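# Assemble the two printed toy hair dryer parts

## Task

Join the two 3D-printed pieces so that together they match the completed toy hair dryer shown on the stand.

## Robot and tools

Robot: two six-joint arms, left_arm and right_arm, each ending in a two-finger gripper. Joint order, used in every row and every per-arm list in results: shoulder pan, shoulder lift, elbow, wrist 1, wrist 2, wrist 3. Stated ranges in rad: elbow -3.142 to 3.142, all others -6.283 to 6.283; the true end may differ by up to 0.010. The left gripper has rigid fingers. The right gripper's fingers fold: a part held within the outer quarter of the pads is squeezed normally, but one held deeper can be pulled toward the palm, held loosely, over-squeezed or released. Fingertips pushed point-first onto a surface fold easily, which hides the contact and spoils the next grasp.

Frame: everything (hand positions, orientations, velocities) is in the scene frame. Origin at table-top height, halfway between the nominal bases; +x points out over the table, +z up, +y toward left_arm. Calibrated bases: left_arm at (+0.035, +0.395, +0.026) m, right_arm at (+0.039, -0.507, +0.026) m, both turned only slightly about z. Reported hand poses can be off by a few cm. end_effector_position is the point between the closed pads; the tips extend about 33 mm past it (about 9 mm when fully open).

The row: every commanded row has 18 numbers, even when only one arm moves. First left_arm: 6 absolute joint target angles in rad, then gripper position, force_limit, speed. Then the same 9 for right_arm. The three gripper numbers are each in [-1, 1]. Position is absolute: +1 is fully open (140 mm), the pads touch near -0.8, and -1 closes until blocked. force_limit sets squeeze after a slow close (about 14 N at -1, 40 N at 0, 58 N at +1); faster closes grip harder. speed is finger speed, about 30 mm/s at -1, 140 at 0, 250 at +1. Both start at +1. To keep a gripper unchanged, repeat its last three numbers exactly. To tighten a grip while object_status is 2, raise force_limit and nudge position (e.g. -1 to -0.98); to loosen, open and reclose slowly.

Tools:
- execute_actions(actions, cameras): actions is a list of actions; each action is a list of up to 15 rows, one per 1/30 s control step; if fewer rows, the last one is held to fill 15. Joints given are absolute targets. A target well beyond a joint's range is refused; one slightly past is clipped and reported as "joint sent to its limit". Images come only with an empty actions list or when cameras names them.
- move(target, speed, blend, stop_force, zero, blocking, cameras): target is one 18-number row or a list of up to 15 rows, all absolute joint poses; all joints of both arms are interpolated together, so the hand follows a curve and no collision avoidance is done. speed: rad/s for the joint with the most travel, 0.01 to 3.14, default 0.5; one value or one per target. blend: rad of corner rounding between listed targets, 0 means stop at each. stop_force: N, 3 to 120, one value for both arms; an arm halts when its wrist sensor feels that much push against its motion (use a slow speed for touching; with it, use identical gripper numbers in every row, and omit it when backing away from a contact). zero: with stop_force, whether to re-zero first (default true). blocking=false returns after about 0.5 s while the move continues (not allowed with stop_force). Result adds a "move:" line: done, off_target (resting over 0.01 rad away), moving, held, fault, maybe limits=held.
- wait(seconds 0 to 10, cameras): let time pass holding the last command.
- stop(cameras): brakes the current move; fingers keep going.
- zoom_image(camera, region): region [x0, y0, x1, y1] in pixels of that camera's newest image, at most 504 by 504.
- zero_wrist_force(arm): arm is left_arm or right_arm; makes the current force/torque the new zero.
- finished_scene(scene): scene 1; ends for good, so the assembly must already hold without the robot.

Cameras: cam_high, cam_low, cam_bench, cam_left_wrist, cam_right_wrist, each 896x504; calibrations are approximate, wrist views may lag while moving.

Reading results: Joint positions, Joint velocities ("within noise" when still), Joint targets (what the drive is heading to now; resend these to hold still), Tool commands, end_effector_position in m, quat wxyz. object_status: 0 moving, 1 blocked while opening, 2 blocked while closing (a grip), 3 reached target or pads met (may hold nothing). position_measured is in counts: 3 open, about 139 = 60 mm, 230 pads touching. Wrist force and torque are in the hand's own axes, shown as force from the contact into the arm, plus a line with the peak since last shown. "joint command not followed" means the inter-arm clearance check altered steps. Joint torques include gravity and offsets; positive means toward larger angles.

Avoid: a net external force near 150 N on an arm, or contact torque reaching 138 N m (shoulders, elbow) or 25.7 N m (wrists), stops that arm for 10 s. Arms are stiff, so aiming even slightly past a firm contact can trigger this. Do not let the arms push on each other or grip the other arm's fingers. Do not drop parts, release them while moving, hit hard, or let anything fall or be left off the table. Limit twisting stiff things and long lever arms on held parts. Avoid holding loads or stretched poses for long; at 85 °C a motor's arm brakes for 30 to 60 s (MOTOR HOT warns at 70 °C).

Each tool is called by a JSON object that holds its "method" and its "body".

## Session

{"method": "execute_actions", "body": {"actions": []}}

Scene clock: 0.00 s.
left_arm: end_effector_position=(+0.7967, +0.1298, +0.1405) position_measured=3 object_status=3 end_effector_quat_wxyz=(+0.386, +0.803, -0.242, +0.385) | right_arm: end_effector_position=(+0.4095, -0.4427, +0.1226) position_measured=3 object_status=3 end_effector_quat_wxyz=(-0.592, +0.347, +0.727, +0.010)
Joint positions: left_arm=[-0.243 -0.769 1.639 -3.422 -2.321 3.076] | right_arm=[-0.333 -0.899 1.464 -0.872 -1.432 0.473]
Joint velocities: within noise
Joint torques (N m): no reading
Motor temperatures (°C): left_arm=[35 42 34 42 36 41] | right_arm=[27 46 30 38 46 41]
Wrist force (N): no reading
Wrist torque (N m): no reading
Wrist force, peak (N): no reading
Joint targets: left_arm=[-0.243 -0.769 1.639 -3.422 -2.321 3.076] | right_arm=[-0.333 -0.899 1.464 -0.872 -1.432 0.473]
Tool commands: left_gripper/position=+1.0 left_gripper/force_limit=+1.0 left_gripper/speed=+1.0 right_gripper/position=+1.0 right_gripper/force_limit=+1.0 right_gripper/speed=+1.0

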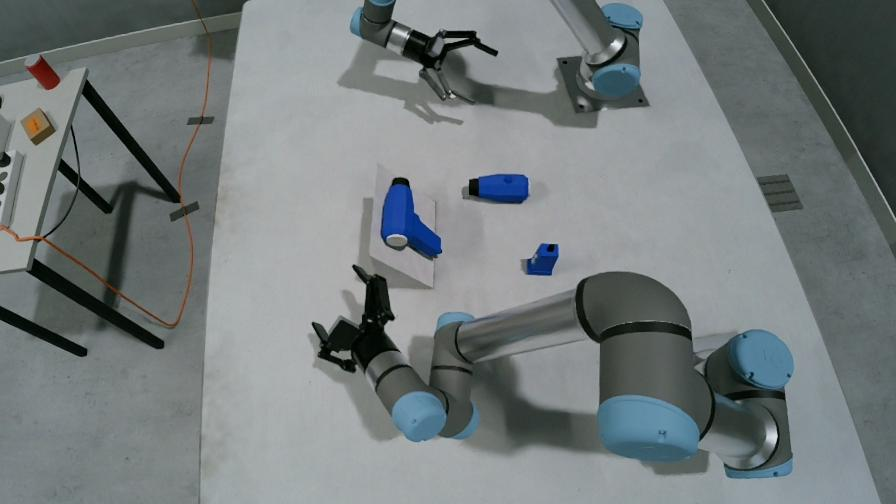

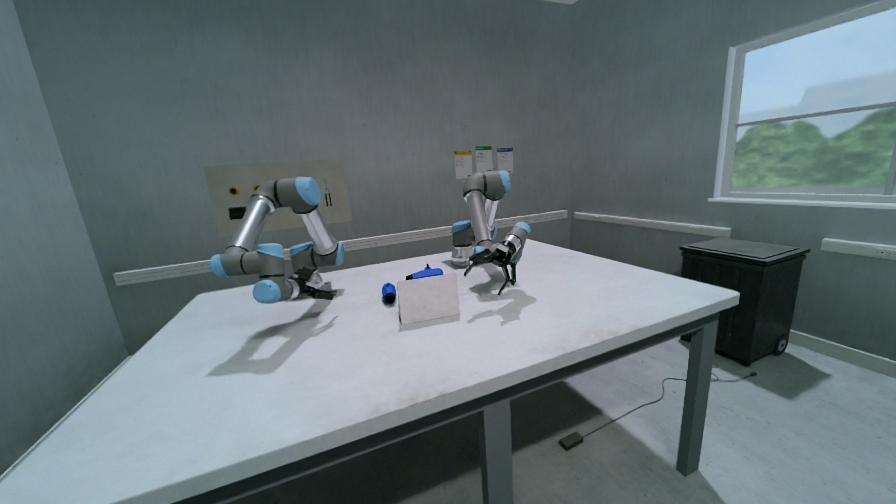

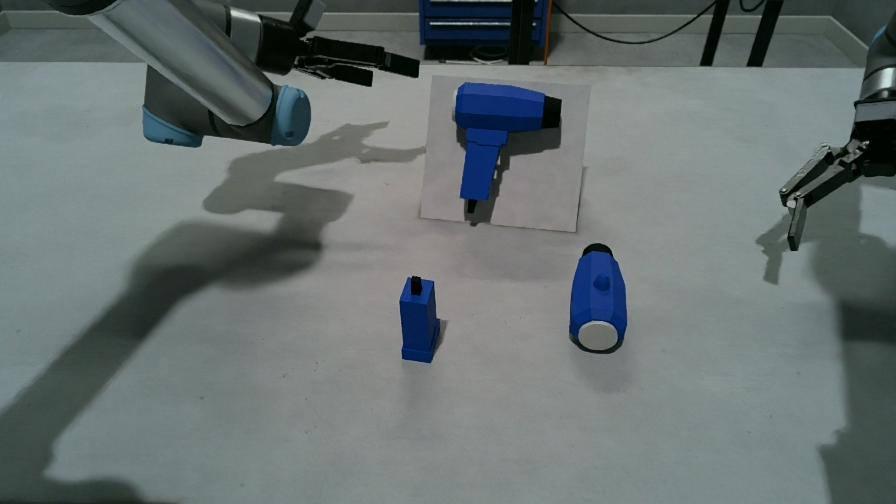

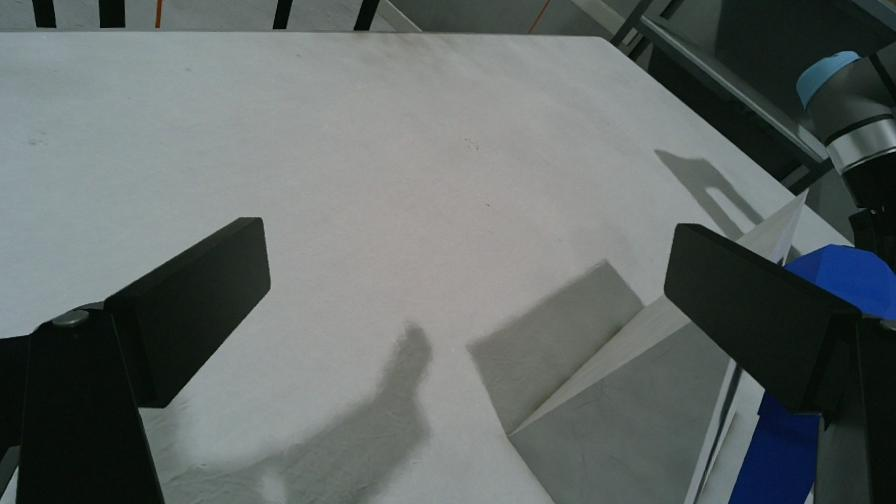

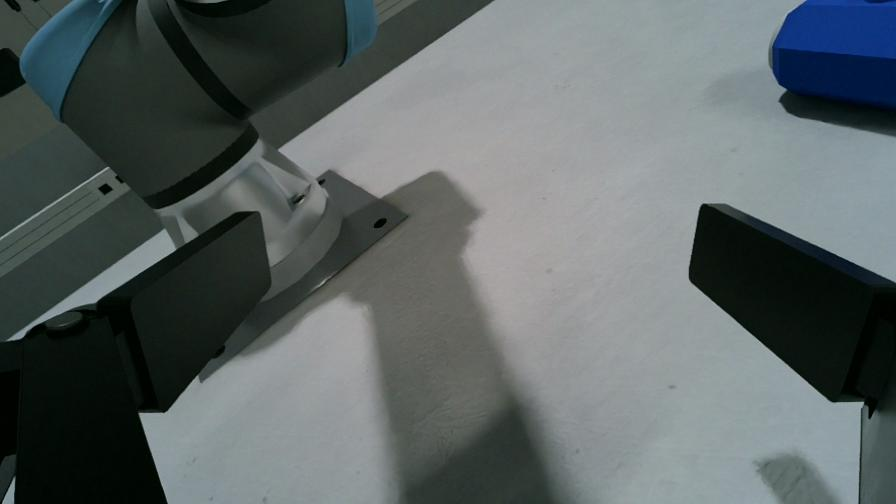

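{"method": "zoom_image", "body": {"camera": "cam_bench", "region": [380, 70, 660, 230]}}

{"method": "zoom_image", "body": {"camera": "cam_bench", "region": [380, 230, 660, 390]}}

{"method": "zoom_image", "body": {"camera": "cam_high", "region": [360, 150, 600, 300]}}

Scaled by 1.800 from the camera's 896x504 image, which has a finer 1280x720 frame.

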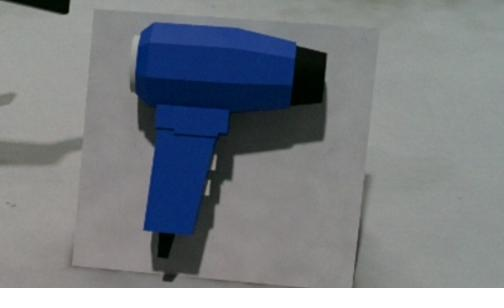

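Scaled by 1.800 from the camera's 896x504 image, which has a finer 1280x720 frame.

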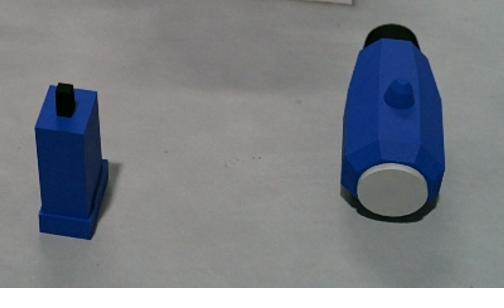

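Scaled by 2.100 from the camera's 896x504 image, which has a finer 1280x720 frame.

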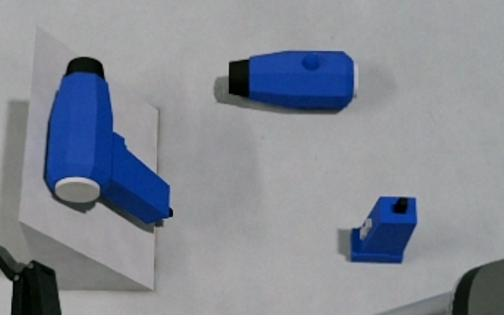

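{"method": "move", "body": {"target": [[-0.243,-1.7104,1.7035,-1.564,-1.5708,2.904,1,1,1,-0.333,-0.899,1.464,-0.872,-1.432,0.473,1,1,1],[-1.137,-1.7104,1.7035,-1.564,-1.5708,2.010,1,1,1,-0.333,-0.899,1.464,-0.872,-1.432,0.473,1,1,1]], "speed": 1.0, "blend": 0.1, "cameras": ["cam_left_wrist","cam_bench","cam_high"]}}

Scene clock: 6.83 s.
left_arm: end_effector_position=(+0.3395, +0.0604, +0.3007) position_measured=3 object_status=3 end_effector_quat_wxyz=(+0.000, +1.000, +0.000, +0.000) | right_arm: end_effector_position=(+0.4096, -0.4428, +0.1227) position_measured=3 object_status=3 end_effector_quat_wxyz=(-0.592, +0.347, +0.727, +0.009)
Joint positions: left_arm=[-1.137 -1.71 1.704 -1.564 -1.571 2.01] | right_arm=[-0.333 -0.899 1.464 -0.872 -1.432 0.473]
Joint torques (N m): left_arm=[-13.9 -24.58 -14.01 -1.5 1.14 -2.96] | right_arm=[-7.7 -56.71 -28.65 4.29 -2.9 1.88]
Wrist force (N): left_arm=[0.3 0.2 -1.0] | right_arm=[-0.2 -0.2 0.0]
Wrist torque (N m): left_arm=[0.00 -0.30 0.50] | right_arm=[-0.05 0.05 0.01]
Wrist force, peak (N): left_arm=[-2.2 -2.9 -1.9] | right_arm=[-0.5 -0.1 -0.2]
Joint targets: left_arm=[-1.137 -1.710 1.704 -1.564 -1.571 2.010] | right_arm=[-0.333 -0.899 1.464 -0.872 -1.432 0.473]
move: done
camera_calibration:
cam_left_wrist: T_world_to_cam=[[0.022435, -0.999745, -0.00247165, 0.0571573], [-0.942142, -0.0219693, 0.334492, 0.224139], [-0.334461, -0.00517569, -0.942395, 0.543203], [0, 0, 0, 1]] pos_world=[0.391569, 0.0648783, 0.437081]
Images, in order (width x height): cam_high 896x504, cam_bench 896x504, cam_left_wrist 896x504.

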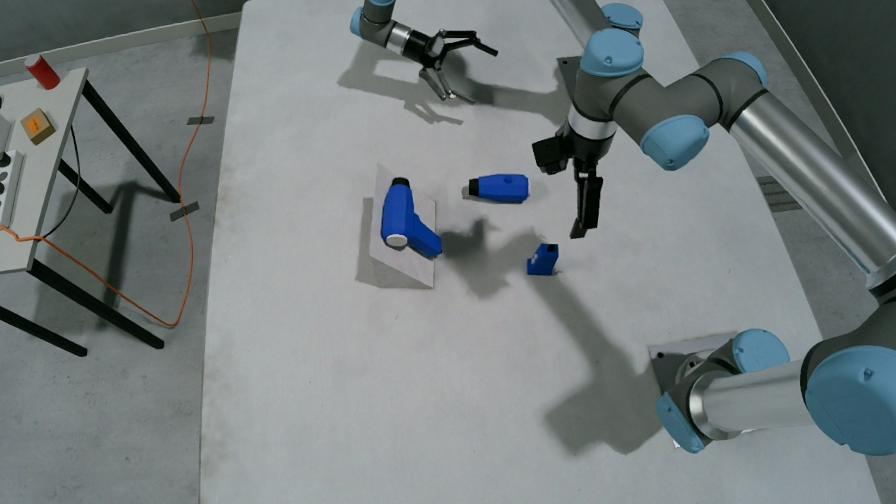

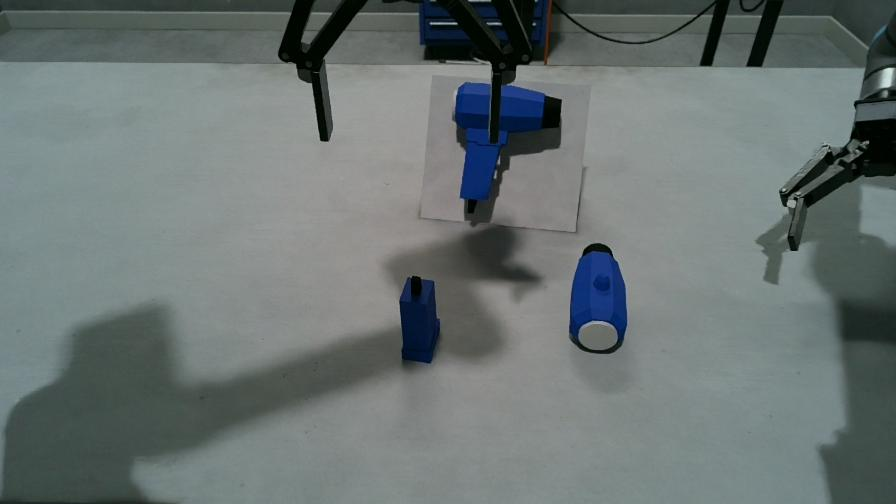

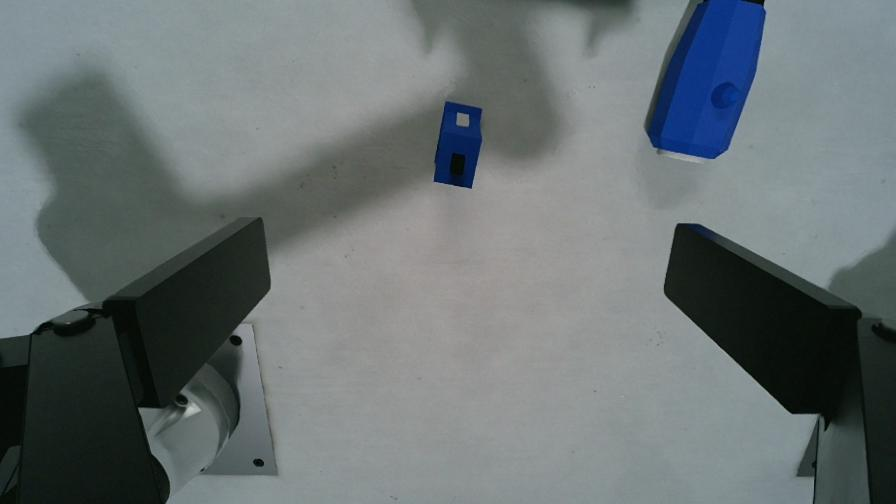

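{"method": "zoom_image", "body": {"camera": "cam_left_wrist", "region": [400, 80, 520, 200]}}

{"method": "zoom_image", "body": {"camera": "cam_left_wrist", "region": [620, 0, 790, 170]}}

{"method": "zoom_image", "body": {"camera": "cam_bench", "region": [550, 230, 650, 370]}}

{"method": "zoom_image", "body": {"camera": "cam_bench", "region": [380, 260, 460, 380]}}

Scaled by 4.200 from the camera's 896x504 image, which has a finer 1280x720 frame.

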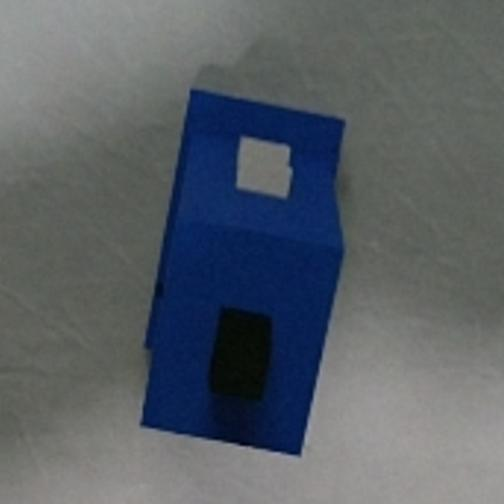

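Scaled by 2.965 from the camera's 896x504 image, which has a finer 1280x720 frame.

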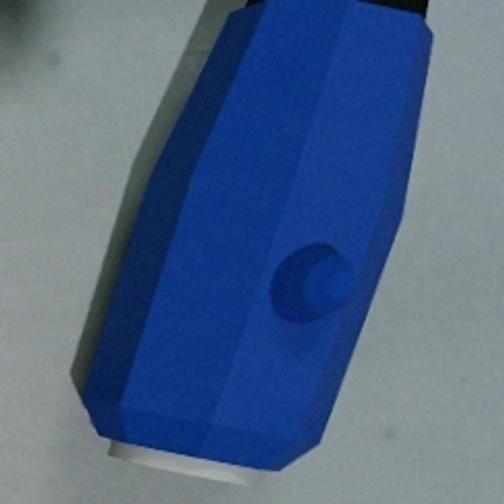

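Scaled by 3.600 from the camera's 896x504 image, which has a finer 1280x720 frame.

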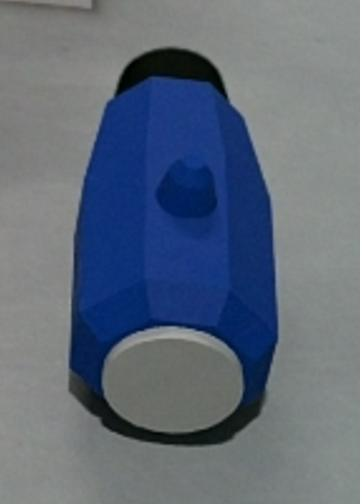

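Scaled by 4.200 from the camera's 896x504 image, which has a finer 1280x720 frame.

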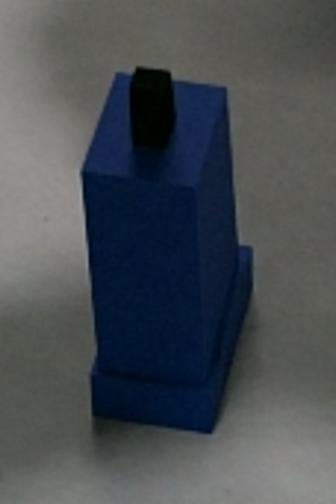

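{"method": "move", "body": {"target": [-1.0869,-1.2333,1.1757,-1.5132,-1.5708,2.0607,1,1,1,-0.333,-0.899,1.464,-0.872,-1.432,0.473,1,1,1], "speed": 0.8, "cameras": ["cam_left_wrist"]}}

{"method": "zoom_image", "body": {"camera": "cam_left_wrist", "region": [380, 120, 620, 300]}}

{"method": "zoom_image", "body": {"camera": "cam_left_wrist", "region": [200, 180, 360, 300]}}

Scene clock: 8.93 s.
left_arm: end_effector_position=(+0.4494, -0.0998, +0.3007) position_measured=3 object_status=3 end_effector_quat_wxyz=(+0.000, +1.000, +0.000, +0.000) | right_arm: end_effector_position=(+0.4096, -0.4428, +0.1227) position_measured=3 object_status=3 end_effector_quat_wxyz=(-0.592, +0.347, +0.727, +0.009)
Joint positions: left_arm=[-1.087 -1.233 1.176 -1.513 -1.571 2.061] | right_arm=[-0.333 -0.899 1.464 -0.872 -1.432 0.473]
Joint torques (N m): left_arm=[15.23 -28.06 -40.54 -1.21 0.45 2.75] | right_arm=[-8.14 -55.98 -28.8 4.21 -2.97 2.36]
Wrist force (N): left_arm=[0.1 0.3 -1.2] | right_arm=[-0.2 0.0 0.0]
Wrist torque (N m): left_arm=[0.01 -0.24 0.34] | right_arm=[0.00 0.06 0.00]
Wrist force, peak (N): left_arm=[1.5 2.0 -0.7] | right_arm=[-0.3 -0.4 0.0]
Joint targets: left_arm=[-1.087 -1.233 1.176 -1.513 -1.571 2.061] | right_arm=[-0.333 -0.899 1.464 -0.872 -1.432 0.473]
move: done
camera_calibration:
cam_left_wrist: T_world_to_cam=[[0.0217693, -0.99976, -0.00255019, -0.1052], [-0.942158, -0.0213683, 0.334486, 0.324224], [-0.33446, -0.00487885, -0.942397, 0.579158], [0, 0, 0, 1]] pos_world=[0.501466, -0.0954214, 0.43708]
Images, in order (width x height): cam_left_wrist 896x504.

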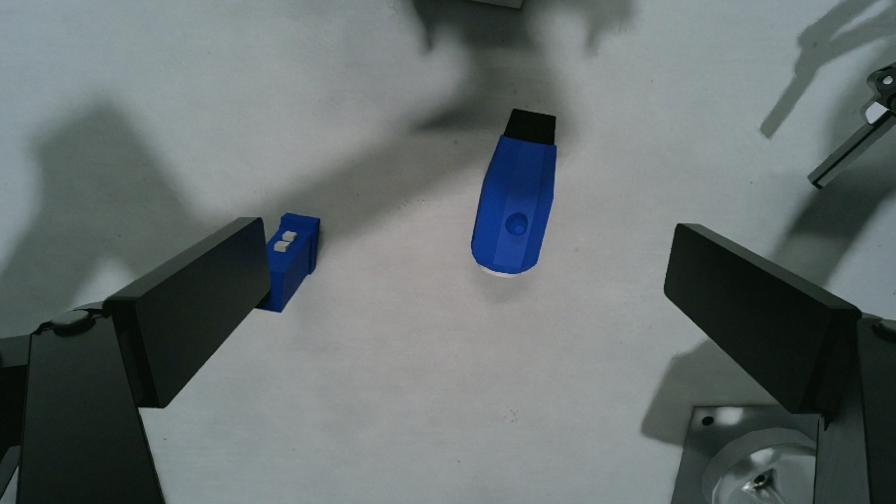

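Scaled by 2.100 from the camera's 896x504 image, which has a finer 1280x720 frame.

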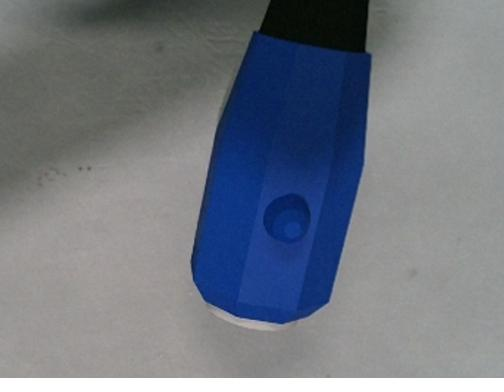

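Scaled by 3.150 from the camera's 896x504 image, which has a finer 1280x720 frame.

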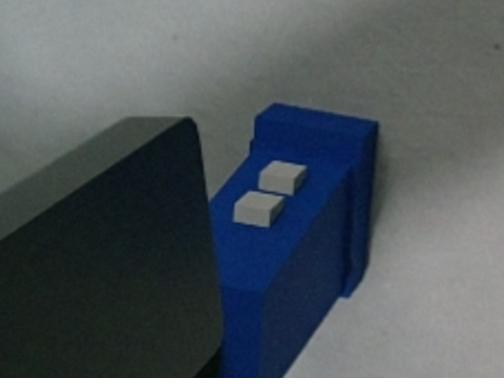

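{"method": "move", "body": {"target": [[-1.1326,-1.6512,1.9623,-1.8819,-1.5708,2.187,1,-1,-1,-0.333,-0.899,1.464,-0.872,-1.432,0.473,1,1,1],[-1.1326,-1.5264,2.1408,-2.1852,-1.5708,2.187,1,-1,-1,-0.333,-0.899,1.464,-0.872,-1.432,0.473,1,1,1]], "speed": [0.8,0.3], "cameras": ["cam_left_wrist","cam_bench"]}}

Scene clock: 13.13 s.
left_arm: end_effector_position=(+0.3436, +0.0560, +0.0757) position_measured=3 object_status=3 end_effector_quat_wxyz=(+0.000, +0.996, -0.086, +0.000) | right_arm: end_effector_position=(+0.4096, -0.4428, +0.1227) position_measured=3 object_status=3 end_effector_quat_wxyz=(-0.592, +0.347, +0.727, +0.009)
Joint positions: left_arm=[-1.133 -1.526 2.141 -2.185 -1.571 2.187] | right_arm=[-0.333 -0.899 1.464 -0.872 -1.432 0.473]
Joint torques (N m): left_arm=[-13.1 -12.44 -8.99 -4.36 -1.17 2.75] | right_arm=[-7.07 -56.99 -28.17 4.25 -2.85 2.3]
Wrist force (N): left_arm=[0.1 0.4 -0.9] | right_arm=[0.1 0.0 -0.1]
Wrist torque (N m): left_arm=[0.03 -0.24 0.35] | right_arm=[0.01 -0.01 0.00]
Wrist force, peak (N): left_arm=[0.1 0.2 -2.3] | right_arm=[-0.1 0.4 -0.2]
Joint targets: left_arm=[-1.133 -1.526 2.141 -2.185 -1.571 2.187] | right_arm=[-0.333 -0.899 1.464 -0.872 -1.432 0.473]
move: done
camera_calibration:
cam_left_wrist: T_world_to_cam=[[-0.14961, -0.988742, -0.00256601, 0.110626], [-0.931914, 0.140143, 0.334508, 0.290611], [-0.330382, 0.052437, -0.94239, 0.327792], [0, 0, 0, 1]] pos_world=[0.395672, 0.0514649, 0.21198]
Images, in order (width x height): cam_bench 896x504, cam_left_wrist 896x504.

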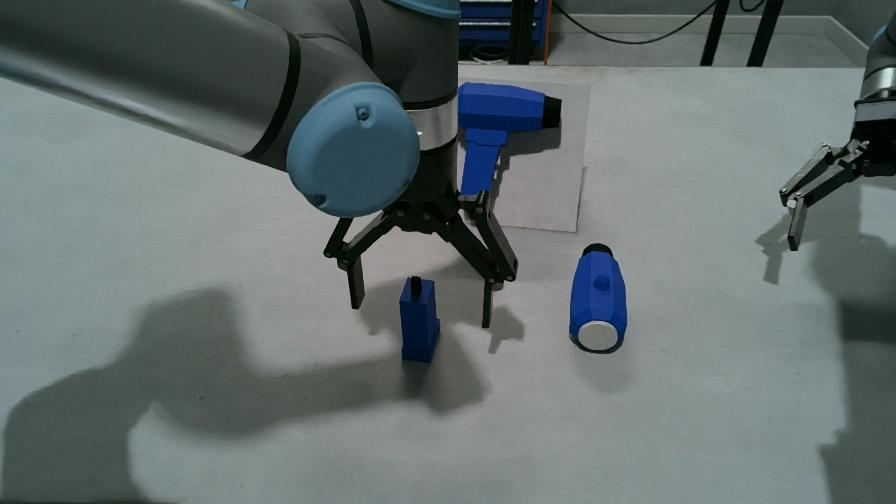

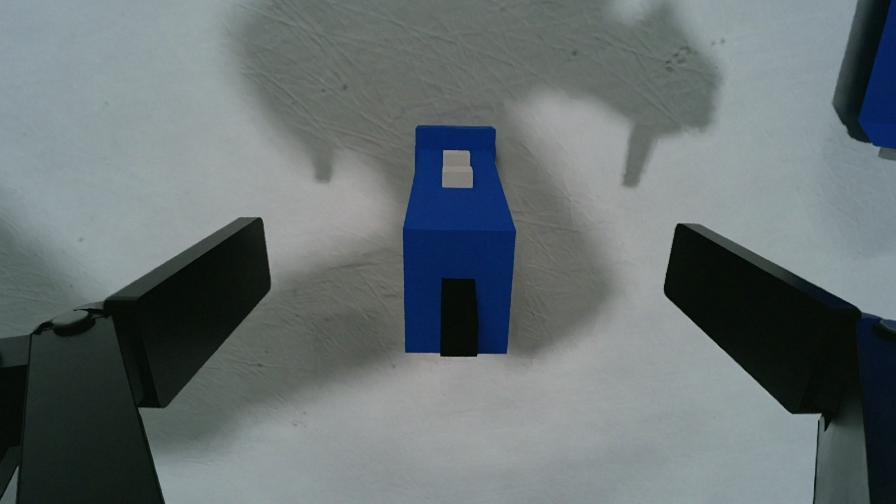

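{"method": "move", "body": {"target": [-1.1326,-1.5264,2.1408,-2.1852,-1.5708,2.187,-1,0,-1,-0.333,-0.899,1.464,-0.872,-1.432,0.473,1,1,1]}}

{"method": "wait", "body": {"seconds": 1, "cameras": ["cam_left_wrist","cam_bench"]}}

Scene clock: 17.50 s.
left_arm: end_effector_position=(+0.3436, +0.0560, +0.0756) position_measured=187 object_status=0 end_effector_quat_wxyz=(+0.000, +0.996, -0.086, +0.000) | right_arm: end_effector_position=(+0.4096, -0.4428, +0.1227) position_measured=3 object_status=3 end_effector_quat_wxyz=(-0.592, +0.347, +0.727, +0.009)
Joint positions: left_arm=[-1.133 -1.526 2.141 -2.185 -1.571 2.187] | right_arm=[-0.333 -0.899 1.464 -0.872 -1.432 0.473]
Joint torques (N m): left_arm=[-11.9 -13.31 -8.4 -4.19 -1.14 2.75] | right_arm=[-6.92 -56.26 -27.87 4.21 -2.81 2.2]
Wrist force (N): left_arm=[-1.3 -2.0 -10.0] | right_arm=[-0.1 0.0 0.0]
Wrist torque (N m): left_arm=[0.07 -0.20 0.35] | right_arm=[0.00 0.03 0.00]
Wrist force, peak (N): left_arm=[-1.4 -2.1 -10.0] | right_arm=[0.3 -0.3 0.3]
Joint targets: left_arm=[-1.133 -1.526 2.141 -2.185 -1.571 2.187] | right_arm=[-0.333 -0.899 1.464 -0.872 -1.432 0.473]
move: done

Scene clock: 18.50 s.
left_arm: end_effector_position=(+0.3436, +0.0560, +0.0756) position_measured=187 object_status=2 end_effector_quat_wxyz=(+0.000, +0.996, -0.086, +0.000) | right_arm: end_effector_position=(+0.4096, -0.4428, +0.1227) position_measured=3 object_status=3 end_effector_quat_wxyz=(-0.592, +0.347, +0.727, +0.009)
Joint positions: left_arm=[-1.133 -1.526 2.141 -2.185 -1.571 2.187] | right_arm=[-0.333 -0.899 1.464 -0.872 -1.432 0.473]
Joint torques (N m): left_arm=[-12.39 -13.27 -9.27 -3.57 -1.29 2.69] | right_arm=[-6.58 -56.29 -28.66 4.29 -2.88 2.17]
Wrist force (N): left_arm=[-1.4 -2.1 -10.0] | right_arm=[0.0 -0.1 -0.1]
Wrist torque (N m): left_arm=[0.04 -0.18 0.35] | right_arm=[-0.02 0.00 0.00]
Wrist force, peak (N): left_arm=[-1.5 -2.0 -10.3] | right_arm=[0.0 -0.4 0.1]
Joint targets: left_arm=[-1.133 -1.526 2.141 -2.185 -1.571 2.187] | right_arm=[-0.333 -0.899 1.464 -0.872 -1.432 0.473]
Tool commands: left_gripper/position=-1.0 left_gripper/force_limit=+0.0 left_gripper/speed=-1.0 right_gripper/position=+1.0 right_gripper/force_limit=+1.0 right_gripper/speed=+1.0
wait: 1.00 s; at rest by 0.17 s
camera_calibration:
cam_left_wrist: T_world_to_cam=[[-0.14961, -0.988742, -0.00256601, 0.110626], [-0.931914, 0.140143, 0.334508, 0.290611], [-0.330382, 0.052437, -0.94239, 0.327792], [0, 0, 0, 1]] pos_world=[0.395672, 0.0514649, 0.21198]
Images, in order (width x height): cam_bench 896x504, cam_left_wrist 896x504.

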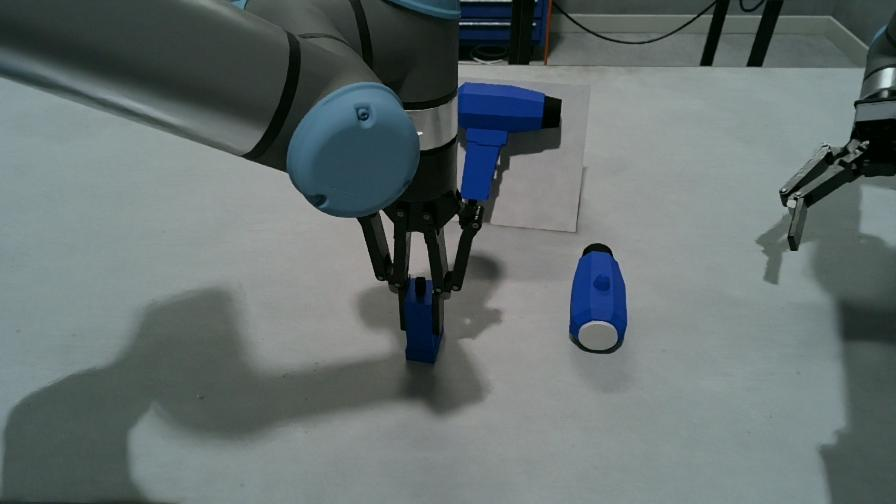

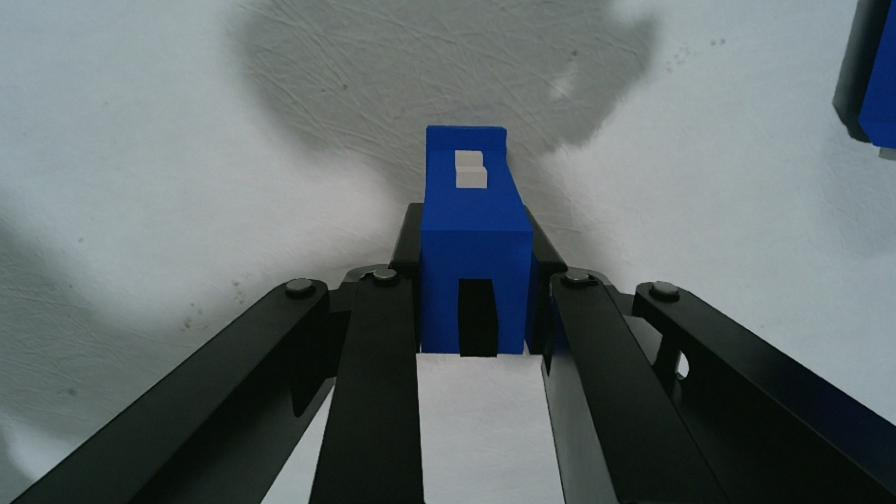

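{"method": "move", "body": {"target": [[-1.1326,-1.6512,1.9623,-1.8819,-1.5708,2.187,-1,0,-1,-0.333,-0.899,1.464,-0.872,-1.432,0.473,1,1,1],[-1.137,-1.7104,1.7035,-1.564,-1.5708,2.187,-1,0,-1,-0.333,-0.899,1.464,-0.872,-1.432,0.473,1,1,1],[-0.65,-0.861,0.889,-0.028,-2.214,2.187,-1,0,-1,-0.333,-0.899,1.464,-0.872,-1.432,0.473,1,1,1]], "speed": [0.3,0.6,0.8], "blend": [0.05,0.1,0], "cameras": ["cam_left_wrist","cam_bench"]}}

Scene clock: 23.77 s.
left_arm: end_effector_position=(+0.3385, +0.1004, +0.3999) position_measured=187 object_status=2 end_effector_quat_wxyz=(-0.325, +0.628, +0.324, -0.628) | right_arm: end_effector_position=(+0.4096, -0.4428, +0.1227) position_measured=3 object_status=3 end_effector_quat_wxyz=(-0.592, +0.347, +0.727, +0.009)
Joint positions: left_arm=[-0.65 -0.861 0.889 -0.028 -2.214 2.187] | right_arm=[-0.333 -0.899 1.464 -0.872 -1.432 0.473]
Joint torques (N m): left_arm=[15.14 -38.51 -35.56 4 -1.6 2.56] | right_arm=[-6.96 -56.49 -28.4 4.16 -2.79 2.13]
Wrist force (N): left_arm=[0.8 2.3 -2.2] | right_arm=[-0.2 0.0 0.1]
Wrist torque (N m): left_arm=[0.53 0.08 0.76] | right_arm=[0.00 0.06 0.00]
Wrist force, peak (N): left_arm=[-1.4 -2.1 -10.2] | right_arm=[-0.4 -0.3 -0.2]
Joint targets: left_arm=[-0.650 -0.861 0.889 -0.028 -2.214 2.187] | right_arm=[-0.333 -0.899 1.464 -0.872 -1.432 0.473]
move: done
camera_calibration:
cam_left_wrist: T_world_to_cam=[[-0.00342132, -0.559422, -0.828876, 0.392358], [0.333049, -0.782196, 0.526543, -0.241289], [-0.942903, -0.274255, 0.188991, 0.41698], [0, 0, 0, 1]] pos_world=[0.474876, 0.145117, 0.373459]
Images, in order (width x height): cam_bench 896x504, cam_left_wrist 896x504.

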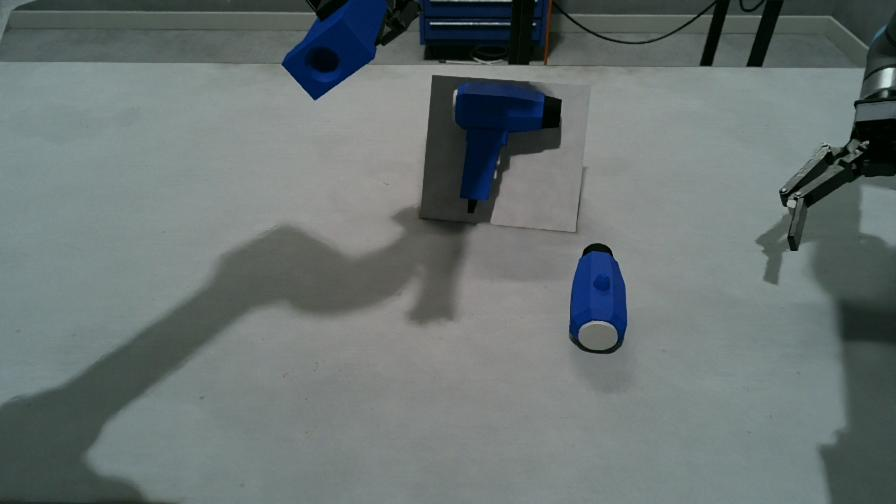

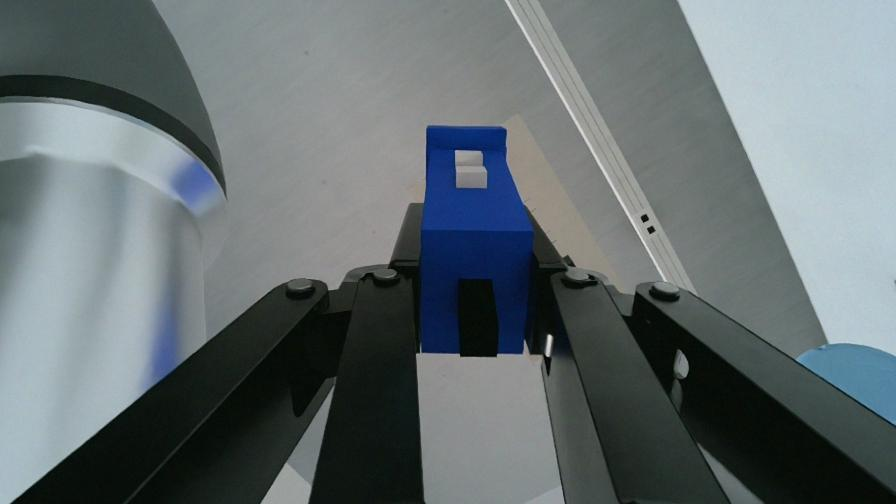

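{"method": "zoom_image", "body": {"camera": "cam_bench", "region": [260, 0, 420, 120]}}

Scaled by 3.150 from the camera's 896x504 image, which has a finer 1280x720 frame.

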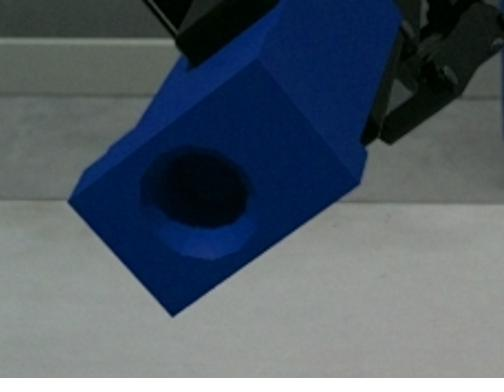

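{"method": "move", "body": {"target": [[-1.2263,-1.227,1.1672,-1.511,-1.5708,2.0463,-1,0,-1,-0.333,-0.899,1.464,-0.872,-1.432,0.473,1,1,1],[-1.2263,-1.211,1.4014,-1.7612,-1.5708,2.0463,-1,0,-1,-0.333,-0.899,1.464,-0.872,-1.432,0.473,1,1,1]], "speed": [0.8,0.3], "blend": [0.05,0], "cameras": ["cam_left_wrist","cam_bench","cam_high","cam_low"]}}

{"method": "zoom_image", "body": {"camera": "cam_bench", "region": [540, 200, 660, 370]}}

{"method": "zoom_image", "body": {"camera": "cam_low", "region": [340, 220, 480, 330]}}

Scene clock: 27.93 s.
left_arm: end_effector_position=(+0.3774, -0.1550, +0.2008) position_measured=187 object_status=2 end_effector_quat_wxyz=(+0.000, +0.998, -0.063, +0.000) | right_arm: end_effector_position=(+0.4096, -0.4428, +0.1227) position_measured=3 object_status=3 end_effector_quat_wxyz=(-0.592, +0.347, +0.727, +0.009)
Joint positions: left_arm=[-1.226 -1.211 1.401 -1.761 -1.571 2.046] | right_arm=[-0.333 -0.899 1.464 -0.872 -1.432 0.473]
Joint torques (N m): left_arm=[-13.46 -29.29 -11.75 -4.61 1.14 -2.86] | right_arm=[-6.13 -56.25 -27.68 4.14 -2.7 2.08]
Wrist force (N): left_arm=[-0.2 0.1 -0.3] | right_arm=[-0.2 -0.1 -0.1]
Wrist torque (N m): left_arm=[-0.04 -0.20 0.49] | right_arm=[-0.02 0.06 0.00]
Wrist force, peak (N): left_arm=[1.3 2.2 -2.7] | right_arm=[-0.4 -0.4 -0.1]
Joint targets: left_arm=[-1.226 -1.211 1.401 -1.761 -1.571 2.046] | right_arm=[-0.333 -0.899 1.464 -0.872 -1.432 0.473]
move: done
camera_calibration:
cam_left_wrist: T_world_to_cam=[[-0.102963, -0.994682, -0.00250135, -0.11118], [-0.937476, 0.0962002, 0.334491, 0.305157], [-0.332472, 0.0367851, -0.942396, 0.466292], [0, 0, 0, 1]] pos_world=[0.429659, -0.157098, 0.337081]
Images, in order (width x height): cam_high 896x504, cam_low 896x504, cam_bench 896x504, cam_left_wrist 896x504.

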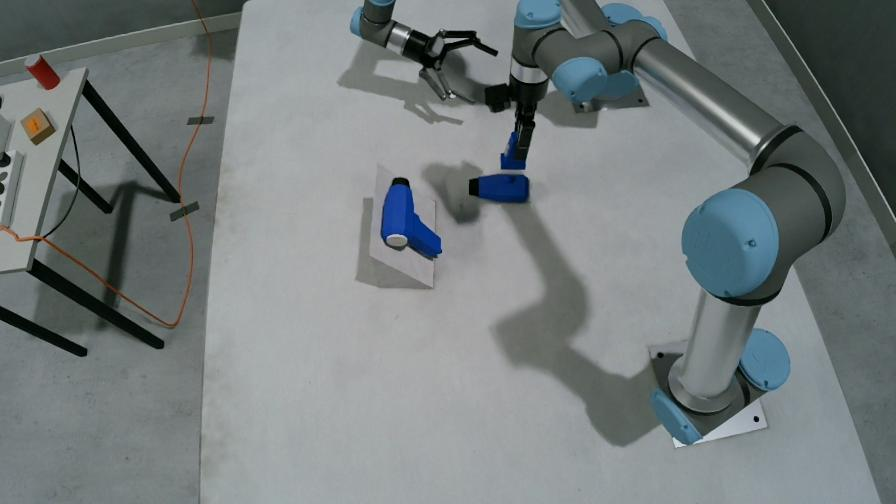

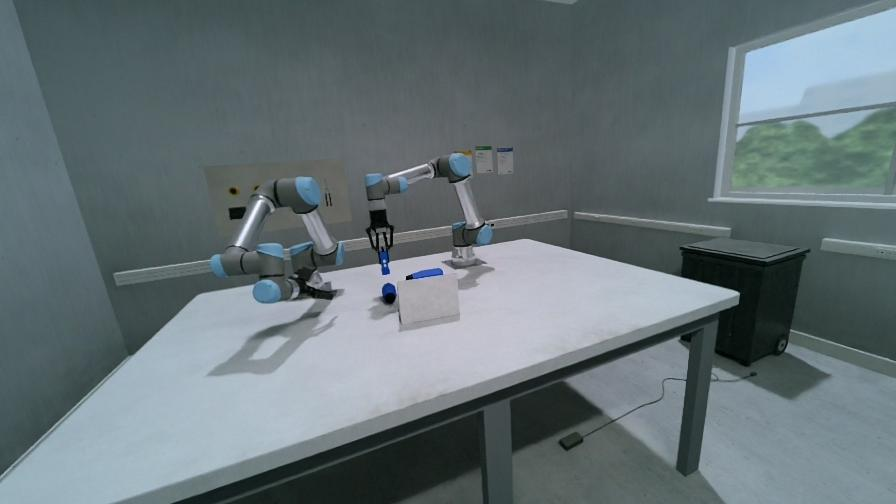

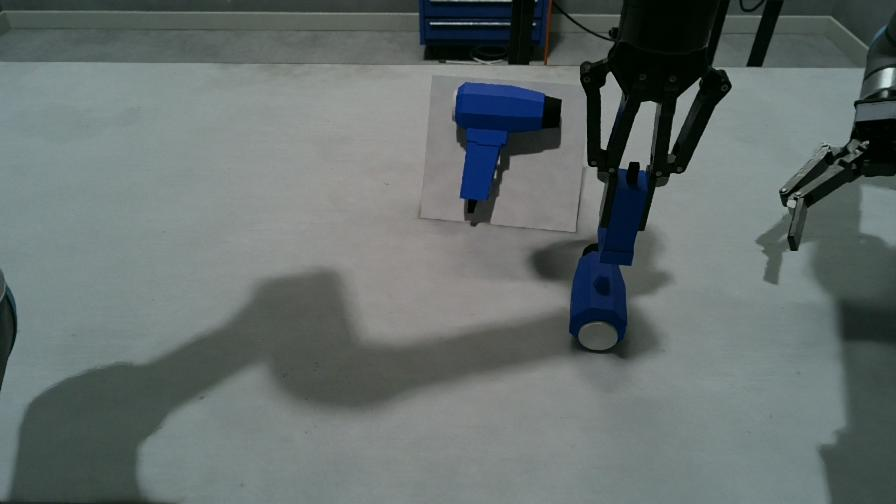

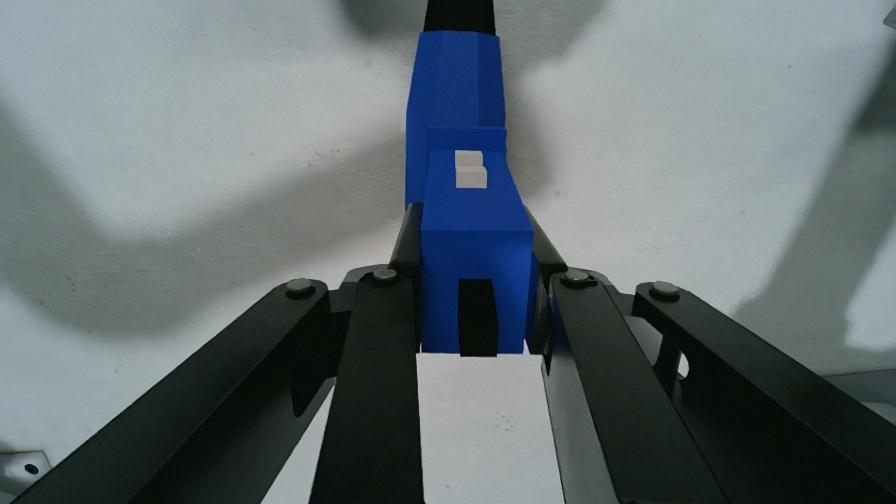

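Scaled by 2.965 from the camera's 896x504 image, which has a finer 1280x720 frame.

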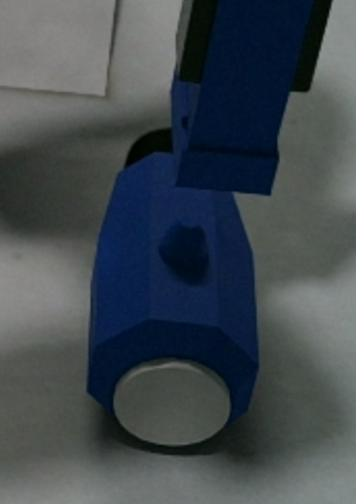

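Scaled by 3.600 from the camera's 896x504 image, which has a finer 1280x720 frame.

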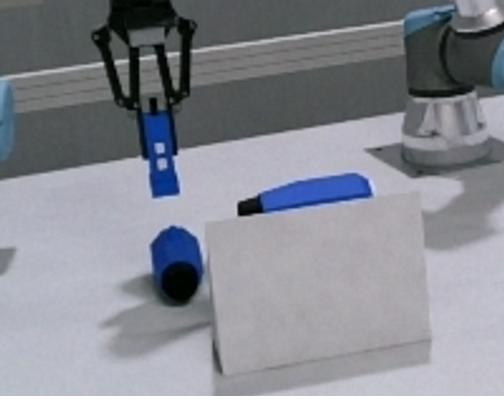

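{"method": "move", "body": {"target": [-1.2241,-1.1999,1.4777,-1.8486,-1.5708,2.0485,-1,0,-1,-0.333,-0.899,1.464,-0.872,-1.432,0.473,1,1,1], "speed": 0.2, "cameras": ["cam_left_wrist","cam_bench","cam_low"]}}

{"method": "zoom_image", "body": {"camera": "cam_bench", "region": [540, 200, 660, 370]}}

{"method": "zoom_image", "body": {"camera": "cam_low", "region": [355, 230, 425, 310]}}

Scene clock: 29.63 s.
left_arm: end_effector_position=(+0.3774, -0.1509, +0.1657) position_measured=187 object_status=2 end_effector_quat_wxyz=(+0.000, +0.998, -0.063, +0.000) | right_arm: end_effector_position=(+0.4096, -0.4428, +0.1227) position_measured=3 object_status=3 end_effector_quat_wxyz=(-0.592, +0.347, +0.727, +0.009)
Joint positions: left_arm=[-1.224 -1.2 1.478 -1.848 -1.571 2.048] | right_arm=[-0.333 -0.899 1.464 -0.872 -1.432 0.473]
Joint torques (N m): left_arm=[15.5 -30.26 -11.84 -4.49 1.16 2.67] | right_arm=[-6.3 -56.7 -28.4 4.11 -2.8 2.02]
Wrist force (N): left_arm=[0.0 0.2 -0.2] | right_arm=[0.1 -0.1 -0.3]
Wrist torque (N m): left_arm=[-0.02 -0.22 0.34] | right_arm=[-0.03 -0.03 0.00]
Wrist force, peak (N): left_arm=[0.0 0.2 -1.1] | right_arm=[0.4 -0.1 -0.2]
Joint targets: left_arm=[-1.224 -1.200 1.478 -1.849 -1.571 2.048] | right_arm=[-0.333 -0.899 1.464 -0.872 -1.432 0.473]
move: done
camera_calibration:
cam_left_wrist: T_world_to_cam=[[-0.102997, -0.994678, -0.00259491, -0.107157], [-0.937473, 0.0962004, 0.3345, 0.316372], [-0.332471, 0.036885, -0.942392, 0.433137], [0, 0, 0, 1]] pos_world=[0.429559, -0.152998, 0.30208]
Images, in order (width x height): cam_low 896x504, cam_bench 896x504, cam_left_wrist 896x504.

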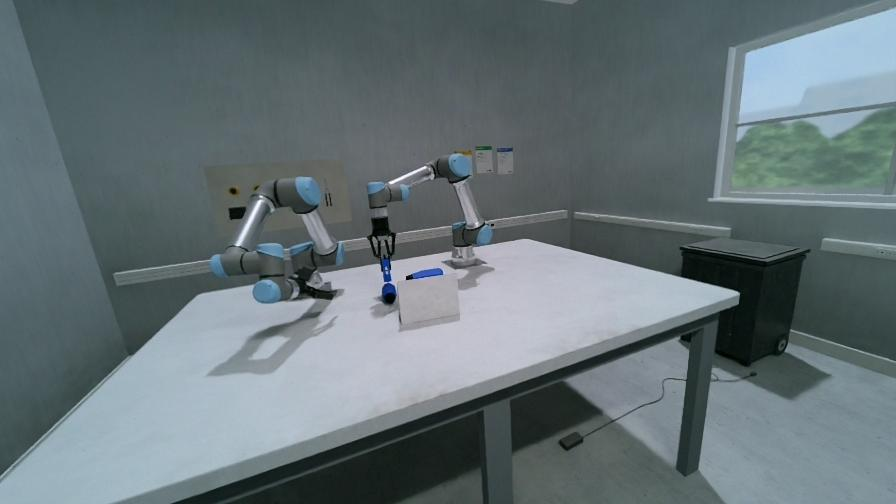

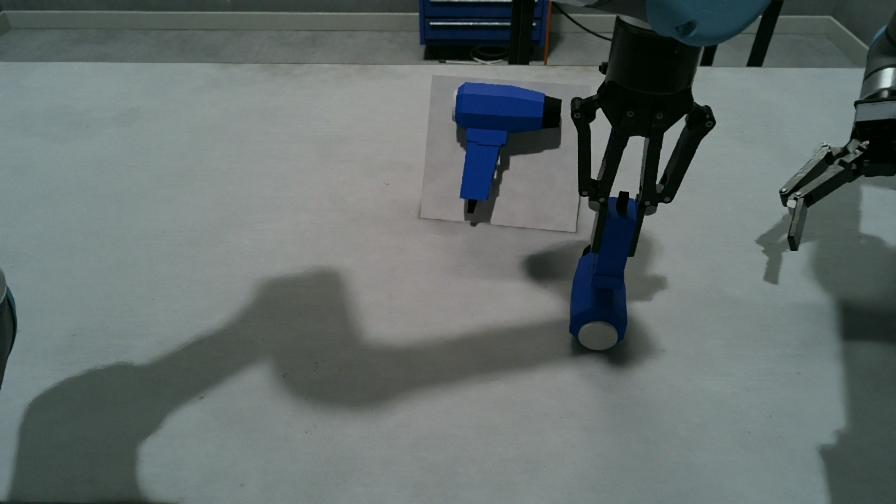

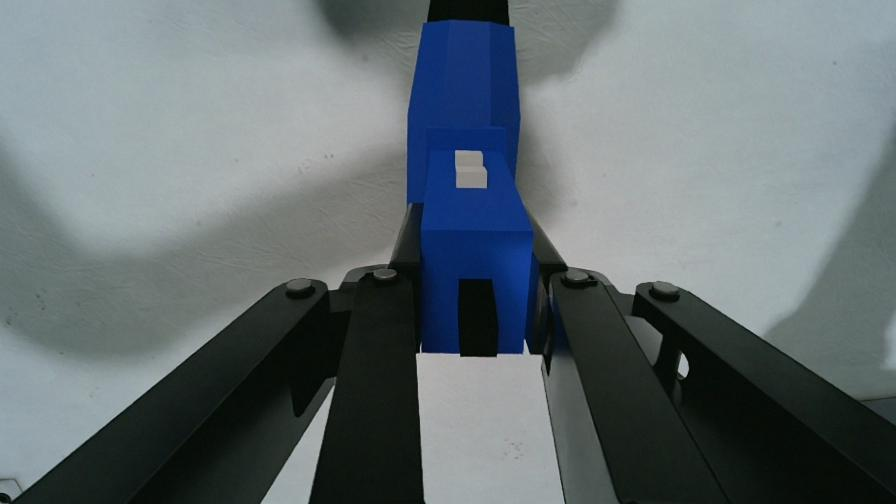

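Scaled by 2.965 from the camera's 896x504 image, which has a finer 1280x720 frame.

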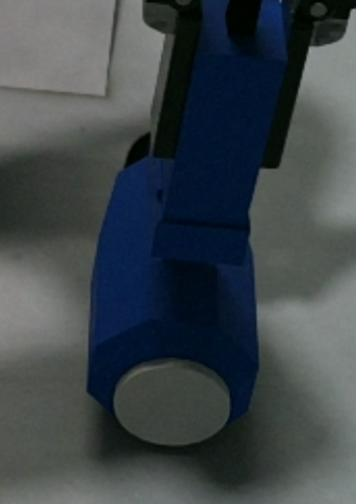

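Scaled by 6.300 from the camera's 896x504 image, which has a finer 1280x720 frame.

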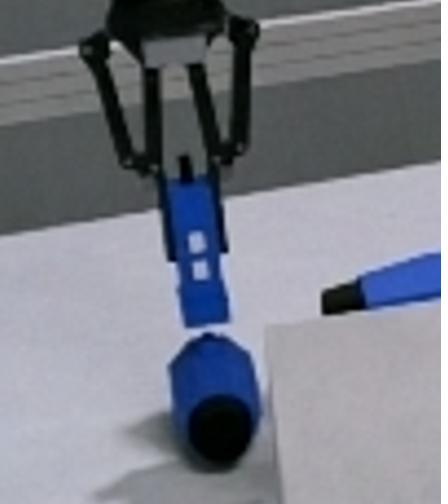

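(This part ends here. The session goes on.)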